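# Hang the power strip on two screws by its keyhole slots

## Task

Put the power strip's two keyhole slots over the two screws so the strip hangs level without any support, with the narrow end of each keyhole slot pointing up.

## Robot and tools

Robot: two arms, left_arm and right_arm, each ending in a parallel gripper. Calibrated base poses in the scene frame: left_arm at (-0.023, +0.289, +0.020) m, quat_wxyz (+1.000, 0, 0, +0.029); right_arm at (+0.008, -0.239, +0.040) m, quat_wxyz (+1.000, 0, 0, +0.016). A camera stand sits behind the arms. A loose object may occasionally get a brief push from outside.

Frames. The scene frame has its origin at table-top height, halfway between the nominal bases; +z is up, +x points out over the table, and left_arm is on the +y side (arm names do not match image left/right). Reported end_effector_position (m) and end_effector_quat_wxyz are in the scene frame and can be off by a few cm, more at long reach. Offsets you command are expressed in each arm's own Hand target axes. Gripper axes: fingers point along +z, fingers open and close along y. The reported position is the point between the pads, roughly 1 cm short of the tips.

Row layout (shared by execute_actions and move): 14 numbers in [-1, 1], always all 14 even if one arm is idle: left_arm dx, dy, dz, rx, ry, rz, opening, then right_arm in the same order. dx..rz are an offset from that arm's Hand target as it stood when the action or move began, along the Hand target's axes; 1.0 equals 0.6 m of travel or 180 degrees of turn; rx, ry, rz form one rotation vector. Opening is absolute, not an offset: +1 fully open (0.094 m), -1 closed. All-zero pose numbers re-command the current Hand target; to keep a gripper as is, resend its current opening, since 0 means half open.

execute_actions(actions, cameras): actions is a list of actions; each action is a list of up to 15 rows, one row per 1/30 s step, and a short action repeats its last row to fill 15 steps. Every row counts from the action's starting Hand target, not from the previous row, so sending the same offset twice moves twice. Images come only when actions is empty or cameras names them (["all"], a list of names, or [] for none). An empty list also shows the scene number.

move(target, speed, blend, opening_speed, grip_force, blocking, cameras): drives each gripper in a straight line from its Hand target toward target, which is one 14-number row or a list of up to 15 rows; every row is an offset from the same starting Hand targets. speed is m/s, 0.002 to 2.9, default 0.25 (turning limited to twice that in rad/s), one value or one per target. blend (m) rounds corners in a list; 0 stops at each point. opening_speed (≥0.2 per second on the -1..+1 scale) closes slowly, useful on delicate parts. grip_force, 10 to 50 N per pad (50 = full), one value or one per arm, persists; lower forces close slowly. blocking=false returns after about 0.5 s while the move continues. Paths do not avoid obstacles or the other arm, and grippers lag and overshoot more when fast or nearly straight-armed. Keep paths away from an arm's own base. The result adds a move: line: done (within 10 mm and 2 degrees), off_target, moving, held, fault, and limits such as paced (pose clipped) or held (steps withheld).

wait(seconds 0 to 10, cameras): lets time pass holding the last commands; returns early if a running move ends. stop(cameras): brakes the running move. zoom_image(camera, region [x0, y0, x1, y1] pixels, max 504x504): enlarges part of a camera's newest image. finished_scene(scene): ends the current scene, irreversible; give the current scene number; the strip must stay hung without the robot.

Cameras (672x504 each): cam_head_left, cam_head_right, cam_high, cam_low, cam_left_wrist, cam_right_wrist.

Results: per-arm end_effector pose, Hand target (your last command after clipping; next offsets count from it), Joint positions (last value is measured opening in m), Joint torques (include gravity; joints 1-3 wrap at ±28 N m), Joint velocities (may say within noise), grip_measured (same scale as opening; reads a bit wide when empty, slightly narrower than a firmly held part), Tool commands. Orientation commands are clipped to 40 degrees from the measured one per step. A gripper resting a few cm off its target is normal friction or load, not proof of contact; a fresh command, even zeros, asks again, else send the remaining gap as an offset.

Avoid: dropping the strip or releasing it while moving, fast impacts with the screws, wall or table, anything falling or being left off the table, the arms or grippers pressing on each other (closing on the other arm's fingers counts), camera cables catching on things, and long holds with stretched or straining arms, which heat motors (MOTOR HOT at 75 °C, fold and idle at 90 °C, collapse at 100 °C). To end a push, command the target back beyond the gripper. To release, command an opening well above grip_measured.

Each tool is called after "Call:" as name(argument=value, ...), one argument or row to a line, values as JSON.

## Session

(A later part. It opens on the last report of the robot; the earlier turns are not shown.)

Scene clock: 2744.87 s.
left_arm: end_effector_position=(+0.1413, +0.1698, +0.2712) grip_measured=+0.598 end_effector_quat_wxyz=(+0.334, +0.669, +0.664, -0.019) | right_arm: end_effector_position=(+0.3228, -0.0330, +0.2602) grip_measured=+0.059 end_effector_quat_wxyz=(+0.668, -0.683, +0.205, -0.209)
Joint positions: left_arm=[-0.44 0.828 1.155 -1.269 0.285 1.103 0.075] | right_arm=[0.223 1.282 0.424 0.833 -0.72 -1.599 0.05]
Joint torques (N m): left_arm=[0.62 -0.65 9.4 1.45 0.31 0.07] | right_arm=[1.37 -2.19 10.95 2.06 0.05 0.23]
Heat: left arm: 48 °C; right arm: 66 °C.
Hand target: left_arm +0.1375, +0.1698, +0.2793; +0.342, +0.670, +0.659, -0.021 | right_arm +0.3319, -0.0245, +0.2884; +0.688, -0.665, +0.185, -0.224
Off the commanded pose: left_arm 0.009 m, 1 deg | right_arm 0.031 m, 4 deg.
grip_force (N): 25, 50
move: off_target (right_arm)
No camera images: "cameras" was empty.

Call:
move(
  target=[
    [0,0,0,0,0,0,0.6,0.00135,0.015,-0.1,0,0,0,-0.1],
    [0,0,0,0,0,0,0.6,0.00135,0,0,0,0,0,-0.1],
  ],
  speed=[0.1,0.05],
  cameras=[],
)

Call:
move(
  target=[
    [0,0,0,0,0,0,0.6,0.00135,0.0137,-0.1,0,0,0,-0.1],
    [0,0,0,0,0,0,0.6,0.00135,-0.0013,0,0,0,0,-0.1],
  ],
  speed=[0.1,0.05],
  cameras=[],
)

Call:
move(
  target=[
    [0,0,0,0,0,0,0.6,0,0.0137,-0.1,0,0,0,-0.1],
    [0,0,0,0,0,0,0.6,0,-0.0013,0,0,0,0,-0.1],
  ],
  speed=[0.1,0.05],
  cameras=[],
)

Call:
move(
  target=[
    [0,0,0,0,0,0,0.6,-0.00135,0.015,-0.1,0,0,0,-0.1],
    [0,0,0,0,0,0,0.6,-0.00135,0,0,0,0,0,-0.1],
  ],
  speed=[0.1,0.05],
  cameras=[],
)

Call:
move(
  target=[
    [0,0,0,0,0,0,0.6,-0.00135,0.015,-0.1,0,0,0,-0.1],
    [0,0,0,0,0,0,0.6,-0.00135,0,0,0,0,0,-0.1],
  ],
  speed=[0.1,0.05],
  cameras=[],
)

Call:
move(
  target=[
    [0,0,0,0,0,0,0.6,-0.00135,0.015,-0.1,0,0,0,-0.1],
    [0,0,0,0,0,0,0.6,-0.00135,0,0,0,0,0,-0.1],
  ],
  speed=[0.1,0.05],
  cameras=[],
)

Scene clock: 2757.03 s.
left_arm: end_effector_position=(+0.1413, +0.1698, +0.2712) grip_measured=+0.598 end_effector_quat_wxyz=(+0.334, +0.669, +0.664, -0.019) | right_arm: end_effector_position=(+0.3234, -0.0334, +0.2603) grip_measured=+0.059 end_effector_quat_wxyz=(+0.669, -0.683, +0.205, -0.210)
Joint positions: left_arm=[-0.44 0.828 1.155 -1.269 0.285 1.103 0.075] | right_arm=[0.221 1.285 0.426 0.835 -0.723 -1.599 0.05]
Joint torques (N m): left_arm=[0.62 -0.65 9.4 1.45 0.32 0.07] | right_arm=[1.37 -2.21 10.97 2.04 0.07 0.22]
Heat: left arm: 48 °C; right arm: 65 °C.
Hand target: left_arm +0.1375, +0.1698, +0.2793; +0.342, +0.670, +0.659, -0.021 | right_arm +0.3326, -0.0249, +0.2883; +0.688, -0.665, +0.185, -0.224
Off the commanded pose: left_arm 0.009 m, 1 deg | right_arm 0.031 m, 4 deg.
grip_force (N): 25, 50
move: off_target (right_arm)
No camera images: "cameras" was empty.

Scene clock: 2759.63 s.
left_arm: end_effector_position=(+0.1413, +0.1698, +0.2712) grip_measured=+0.598 end_effector_quat_wxyz=(+0.334, +0.669, +0.664, -0.019) | right_arm: end_effector_position=(+0.3241, -0.0338, +0.2617) grip_measured=+0.059 end_effector_quat_wxyz=(+0.669, -0.683, +0.205, -0.210)
Joint positions: left_arm=[-0.44 0.828 1.155 -1.269 0.285 1.103 0.075] | right_arm=[0.218 1.285 0.429 0.834 -0.725 -1.598 0.05]
Joint torques (N m): left_arm=[0.61 -0.66 9.4 1.45 0.32 0.07] | right_arm=[1.47 -2.24 10.99 2 0.1 0.22]
Heat: left arm: 48 °C; right arm: 64 °C.
Hand target: left_arm +0.1375, +0.1698, +0.2793; +0.342, +0.670, +0.659, -0.021 | right_arm +0.3332, -0.0254, +0.2892; +0.688, -0.665, +0.185, -0.224
Off the commanded pose: left_arm 0.009 m, 1 deg | right_arm 0.030 m, 4 deg.
grip_force (N): 25, 50
move: off_target (right_arm)
No camera images: "cameras" was empty.

Scene clock: 2762.23 s.
left_arm: end_effector_position=(+0.1413, +0.1698, +0.2712) grip_measured=+0.598 end_effector_quat_wxyz=(+0.334, +0.669, +0.664, -0.019) | right_arm: end_effector_position=(+0.3241, -0.0338, +0.2626) grip_measured=+0.059 end_effector_quat_wxyz=(+0.669, -0.683, +0.204, -0.210)
Joint positions: left_arm=[-0.44 0.828 1.155 -1.269 0.285 1.103 0.075] | right_arm=[0.218 1.282 0.431 0.831 -0.726 -1.598 0.05]
Joint torques (N m): left_arm=[0.62 -0.66 9.39 1.45 0.31 0.07] | right_arm=[1.39 -2.26 11.06 1.99 0.07 0.23]
Heat: left arm: 48 °C; right arm: 64 °C.
Hand target: left_arm +0.1375, +0.1698, +0.2793; +0.342, +0.670, +0.659, -0.021 | right_arm +0.3331, -0.0254, +0.2899; +0.688, -0.665, +0.185, -0.224
Off the commanded pose: left_arm 0.009 m, 1 deg | right_arm 0.030 m, 4 deg.
grip_force (N): 25, 50
move: off_target (right_arm)
No camera images: "cameras" was empty.

Scene clock: 2764.83 s.
left_arm: end_effector_position=(+0.1413, +0.1698, +0.2712) grip_measured=+0.598 end_effector_quat_wxyz=(+0.334, +0.669, +0.664, -0.019) | right_arm: end_effector_position=(+0.3234, -0.0334, +0.2621) grip_measured=+0.059 end_effector_quat_wxyz=(+0.669, -0.683, +0.205, -0.210)
Joint positions: left_arm=[-0.44 0.828 1.155 -1.269 0.285 1.103 0.075] | right_arm=[0.221 1.28 0.429 0.828 -0.723 -1.599 0.05]
Joint torques (N m): left_arm=[0.62 -0.65 9.39 1.45 0.31 0.07] | right_arm=[1.39 -2.19 11 2.01 0.06 0.23]
Heat: left arm: 48 °C; right arm: 64 °C.
Hand target: left_arm +0.1375, +0.1698, +0.2793; +0.342, +0.670, +0.659, -0.021 | right_arm +0.3325, -0.0250, +0.2899; +0.688, -0.665, +0.185, -0.224
Off the commanded pose: left_arm 0.009 m, 1 deg | right_arm 0.030 m, 4 deg.
grip_force (N): 25, 50
move: off_target (right_arm)
No camera images: "cameras" was empty.

Scene clock: 2767.43 s.
left_arm: end_effector_position=(+0.1413, +0.1698, +0.2712) grip_measured=+0.598 end_effector_quat_wxyz=(+0.334, +0.669, +0.664, -0.019) | right_arm: end_effector_position=(+0.3227, -0.0328, +0.2619) grip_measured=+0.059 end_effector_quat_wxyz=(+0.669, -0.683, +0.205, -0.210)
Joint positions: left_arm=[-0.44 0.828 1.155 -1.269 0.285 1.103 0.075] | right_arm=[0.224 1.278 0.428 0.827 -0.72 -1.599 0.05]
Joint torques (N m): left_arm=[0.62 -0.65 9.39 1.45 0.31 0.07] | right_arm=[1.36 -2.22 11.03 2.02 0.07 0.23]
Heat: left arm: 48 °C; right arm: 64 °C.
Hand target: left_arm +0.1375, +0.1698, +0.2793; +0.342, +0.670, +0.659, -0.021 | right_arm +0.3318, -0.0245, +0.2899; +0.688, -0.665, +0.185, -0.224
Off the commanded pose: left_arm 0.009 m, 1 deg | right_arm 0.030 m, 4 deg.
grip_force (N): 25, 50
move: off_target (right_arm)
No camera images: "cameras" was empty.

Scene clock: 2770.03 s.
left_arm: end_effector_position=(+0.1413, +0.1698, +0.2712) grip_measured=+0.598 end_effector_quat_wxyz=(+0.334, +0.669, +0.664, -0.019) | right_arm: end_effector_position=(+0.3220, -0.0324, +0.2616) grip_measured=+0.059 end_effector_quat_wxyz=(+0.669, -0.683, +0.205, -0.210)
Joint positions: left_arm=[-0.44 0.828 1.155 -1.269 0.285 1.103 0.075] | right_arm=[0.226 1.275 0.426 0.825 -0.717 -1.599 0.05]
Joint torques (N m): left_arm=[0.62 -0.66 9.39 1.44 0.32 0.07] | right_arm=[1.36 -2.19 10.97 2.02 0.06 0.22]
Heat: left arm: 48 °C; right arm: 64 °C.
Hand target: left_arm +0.1375, +0.1698, +0.2793; +0.342, +0.670, +0.659, -0.021 | right_arm +0.3311, -0.0240, +0.2899; +0.688, -0.665, +0.185, -0.225
Off the commanded pose: left_arm 0.009 m, 1 deg | right_arm 0.031 m, 4 deg.
grip_force (N): 25, 50
move: off_target (right_arm)
No camera images: "cameras" was empty.

Call:
move(
  target=[
    [0,0,0,0,0,0,0.6,0,0.0143,-0.1057,0,0.0137,0,-0.1],
    [0,0,0,0,0,0,0.6,0,-0.0007,-0.0057,0,0.0137,0,-0.1],
  ],
  speed=[0.1,0.05],
  cameras=[],
)

Scene clock: 2800.77 s.
left_arm: end_effector_position=(+0.1413, +0.1698, +0.2712) grip_measured=+0.598 end_effector_quat_wxyz=(+0.334, +0.669, +0.664, -0.019) | right_arm: end_effector_position=(+0.3206, -0.0333, +0.2596) grip_measured=+0.059 end_effector_quat_wxyz=(+0.662, -0.682, +0.220, -0.220)
Joint positions: left_arm=[-0.44 0.828 1.155 -1.269 0.285 1.103 0.075] | right_arm=[0.248 1.244 0.408 0.802 -0.657 -1.601 0.05]
Joint torques (N m): left_arm=[0.62 -0.65 9.39 1.45 0.31 0.07] | right_arm=[0.96 -2.43 10.66 2.13 0.05 0.23]
Heat: left arm: 48 °C; right arm: 68 °C.
Hand target: left_arm +0.1375, +0.1698, +0.2793; +0.342, +0.670, +0.659, -0.021 | right_arm +0.3291, -0.0269, +0.2901; +0.684, -0.660, +0.200, -0.239
Off the commanded pose: left_arm 0.009 m, 1 deg | right_arm 0.032 m, 5 deg.
grip_force (N): 25, 50
move: off_target (right_arm)
No camera images: "cameras" was empty.

Call:
move(
  target=[
    [0,0,0,0,0,0,0.6,0,0.012,-0.1,0,0,0,-0.1],
    [0,0,0,0,0,0,0.6,0,-0.003,0.0,0,0,0,-0.1],
  ],
  speed=[0.1,0.05],
  cameras=[],
)

Call:
move(
  target=[
    [0,0,0,0,0,0,0.6,0.00135,0.015,-0.1,0,0,0,-0.1],
    [0,0,0,0,0,0,0.6,0.00135,0,0.0,0,0,0,-0.1],
  ],
  speed=[0.1,0.05],
  cameras=[],
)

Call:
move(
  target=[
    [0,0,0,0,0,0,0.6,0.00135,0.015,-0.1,0,0,0,-0.1],
    [0,0,0,0,0,0,0.6,0.00135,0,0.0,0,0,0,-0.1],
  ],
  speed=[0.1,0.05],
  cameras=[],
)

Call:
move(
  target=[
    [0,0,0,0,0,0,0.6,-0.004,0.015,-0.1,0,0,0,-0.1],
    [0,0,0,0,0,0,0.6,-0.004,0,0.0,0,0,0,-0.1],
  ],
  speed=[0.1,0.05],
  cameras=[],
)

Call:
move(
  target=[
    [0,0,0,0,0,0,0.6,-0.00135,0.015,-0.1,0,0,0,-0.1],
    [0,0,0,0,0,0,0.6,-0.00135,0,0.0,0,0,0,-0.1],
  ],
  speed=[0.1,0.05],
  cameras=[],
)

Scene clock: 2811.03 s.
left_arm: end_effector_position=(+0.1413, +0.1698, +0.2712) grip_measured=+0.598 end_effector_quat_wxyz=(+0.334, +0.669, +0.664, -0.019) | right_arm: end_effector_position=(+0.3207, -0.0334, +0.2603) grip_measured=+0.059 end_effector_quat_wxyz=(+0.661, -0.683, +0.221, -0.220)
Joint positions: left_arm=[-0.44 0.828 1.155 -1.269 0.285 1.103 0.075] | right_arm=[0.249 1.238 0.413 0.787 -0.656 -1.602 0.05]
Joint torques (N m): left_arm=[0.62 -0.66 9.4 1.45 0.32 0.07] | right_arm=[0.94 -2.43 10.65 2.19 0.05 0.22]
Heat: left arm: 48 °C; right arm: 66 °C.
Hand target: left_arm +0.1375, +0.1698, +0.2793; +0.342, +0.670, +0.659, -0.021 | right_arm +0.3291, -0.0269, +0.2919; +0.684, -0.660, +0.200, -0.239
Off the commanded pose: left_arm 0.009 m, 1 deg | right_arm 0.033 m, 5 deg.
grip_force (N): 25, 50
move: off_target (right_arm)
No camera images: "cameras" was empty.

Scene clock: 2813.63 s.
left_arm: end_effector_position=(+0.1413, +0.1698, +0.2712) grip_measured=+0.598 end_effector_quat_wxyz=(+0.334, +0.669, +0.664, -0.019) | right_arm: end_effector_position=(+0.3212, -0.0338, +0.2604) grip_measured=+0.059 end_effector_quat_wxyz=(+0.661, -0.683, +0.221, -0.220)
Joint positions: left_arm=[-0.44 0.828 1.155 -1.269 0.285 1.103 0.075] | right_arm=[0.246 1.24 0.414 0.788 -0.659 -1.602 0.05]
Joint torques (N m): left_arm=[0.62 -0.65 9.39 1.45 0.32 0.07] | right_arm=[0.94 -2.5 10.7 2.18 0.05 0.24]
Heat: left arm: 48 °C; right arm: 66 °C.
Hand target: left_arm +0.1375, +0.1698, +0.2793; +0.342, +0.670, +0.659, -0.021 | right_arm +0.3297, -0.0274, +0.2919; +0.684, -0.660, +0.200, -0.239
Off the commanded pose: left_arm 0.009 m, 1 deg | right_arm 0.033 m, 5 deg.
grip_force (N): 25, 50
move: off_target (right_arm)
No camera images: "cameras" was empty.

Scene clock: 2816.23 s.
left_arm: end_effector_position=(+0.1413, +0.1698, +0.2712) grip_measured=+0.598 end_effector_quat_wxyz=(+0.334, +0.669, +0.664, -0.019) | right_arm: end_effector_position=(+0.3219, -0.0343, +0.2607) grip_measured=+0.059 end_effector_quat_wxyz=(+0.661, -0.683, +0.221, -0.220)
Joint positions: left_arm=[-0.44 0.828 1.155 -1.269 0.285 1.103 0.075] | right_arm=[0.243 1.242 0.416 0.789 -0.662 -1.602 0.05]
Joint torques (N m): left_arm=[0.62 -0.65 9.4 1.45 0.32 0.07] | right_arm=[0.95 -2.5 10.65 2.18 0.05 0.25]
Heat: left arm: 48 °C; right arm: 65 °C.
Hand target: left_arm +0.1375, +0.1698, +0.2793; +0.342, +0.670, +0.659, -0.021 | right_arm +0.3304, -0.0279, +0.2921; +0.684, -0.660, +0.200, -0.239
Off the commanded pose: left_arm 0.009 m, 1 deg | right_arm 0.033 m, 5 deg.
grip_force (N): 25, 50
move: off_target (right_arm)
No camera images: "cameras" was empty.

Scene clock: 2818.80 s.
left_arm: end_effector_position=(+0.1413, +0.1698, +0.2712) grip_measured=+0.598 end_effector_quat_wxyz=(+0.334, +0.669, +0.664, -0.019) | right_arm: end_effector_position=(+0.3201, -0.0330, +0.2601) grip_measured=+0.059 end_effector_quat_wxyz=(+0.660, -0.683, +0.221, -0.220)
Joint positions: left_arm=[-0.44 0.828 1.155 -1.269 0.285 1.103 0.075] | right_arm=[0.252 1.236 0.411 0.785 -0.653 -1.602 0.05]
Joint torques (N m): left_arm=[0.62 -0.65 9.4 1.45 0.31 0.07] | right_arm=[0.94 -2.43 10.65 2.19 0.05 0.24]
Heat: left arm: 48 °C; right arm: 65 °C.
Hand target: left_arm +0.1375, +0.1698, +0.2793; +0.342, +0.670, +0.659, -0.021 | right_arm +0.3285, -0.0265, +0.2918; +0.684, -0.660, +0.200, -0.239
Off the commanded pose: left_arm 0.009 m, 1 deg | right_arm 0.034 m, 5 deg.
grip_force (N): 25, 50
move: off_target (right_arm)
No camera images: "cameras" was empty.

Scene clock: 2821.40 s.
left_arm: end_effector_position=(+0.1413, +0.1698, +0.2712) grip_measured=+0.598 end_effector_quat_wxyz=(+0.334, +0.669, +0.664, -0.019) | right_arm: end_effector_position=(+0.3194, -0.0325, +0.2601) grip_measured=+0.059 end_effector_quat_wxyz=(+0.660, -0.683, +0.221, -0.220)
Joint positions: left_arm=[-0.44 0.828 1.155 -1.269 0.285 1.103 0.075] | right_arm=[0.255 1.233 0.41 0.784 -0.65 -1.603 0.05]
Joint torques (N m): left_arm=[0.62 -0.65 9.4 1.45 0.32 0.07] | right_arm=[0.94 -2.45 10.71 2.2 0.03 0.23]
Heat: left arm: 48 °C; right arm: 65 °C.
Hand target: left_arm +0.1375, +0.1698, +0.2793; +0.342, +0.670, +0.659, -0.021 | right_arm +0.3278, -0.0260, +0.2919; +0.684, -0.660, +0.200, -0.239
Off the commanded pose: left_arm 0.009 m, 1 deg | right_arm 0.033 m, 5 deg.
grip_force (N): 25, 50
move: off_target (right_arm)
No camera images: "cameras" was empty.

Call:
move(
  target=[
    [0,0,0,0,0,0,0.6,0.004,0.015,-0.1,0.005,0,0,-0.1],
    [0,0,0,0,0,0,0.6,0.004,0,0.004,0.005,0,0,-0.1],
  ],
  speed=[0.1,0.05],
  cameras=["cam_head_right"],
)

Call:
zoom_image(
  camera="cam_head_right",
  region=[300, 185, 350, 225],
)

Call:
zoom_image(
  camera="cam_head_right",
  region=[395, 90, 445, 130],
)

Scene clock: 2835.97 s.
left_arm: end_effector_position=(+0.1413, +0.1698, +0.2712) grip_measured=+0.598 end_effector_quat_wxyz=(+0.334, +0.669, +0.664, -0.019) | right_arm: end_effector_position=(+0.3220, -0.0335, +0.2605) grip_measured=+0.059 end_effector_quat_wxyz=(+0.666, -0.677, +0.220, -0.221)
Joint positions: left_arm=[-0.44 0.828 1.155 -1.269 0.285 1.103 0.075] | right_arm=[0.247 1.259 0.405 0.837 -0.658 -1.588 0.05]
Joint torques (N m): left_arm=[0.62 -0.66 9.4 1.45 0.32 0.07] | right_arm=[1.35 -2.29 10.93 2.17 0.13 0.24]
Heat: left arm: 48 °C; right arm: 68 °C.
Hand target: left_arm +0.1375, +0.1698, +0.2793; +0.342, +0.670, +0.659, -0.021 | right_arm +0.3311, -0.0255, +0.2921; +0.689, -0.655, +0.198, -0.240
Off the commanded pose: left_arm 0.009 m, 1 deg | right_arm 0.034 m, 5 deg.
grip_force (N): 25, 50
move: off_target (right_arm)
Images, in order (width x height): cam_head_right 672x504.

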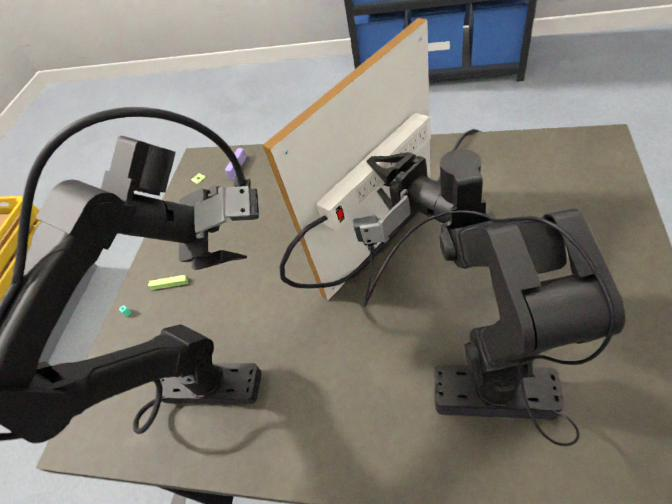

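Scaled by 10.080.

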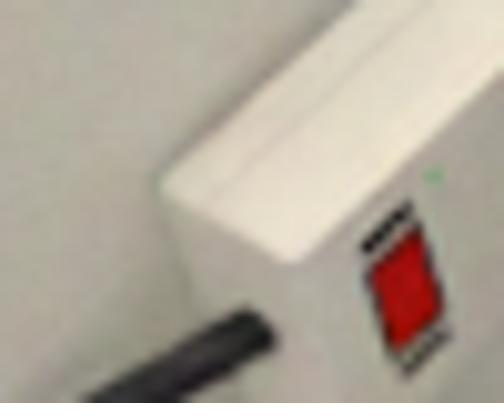

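Scaled by 10.080.

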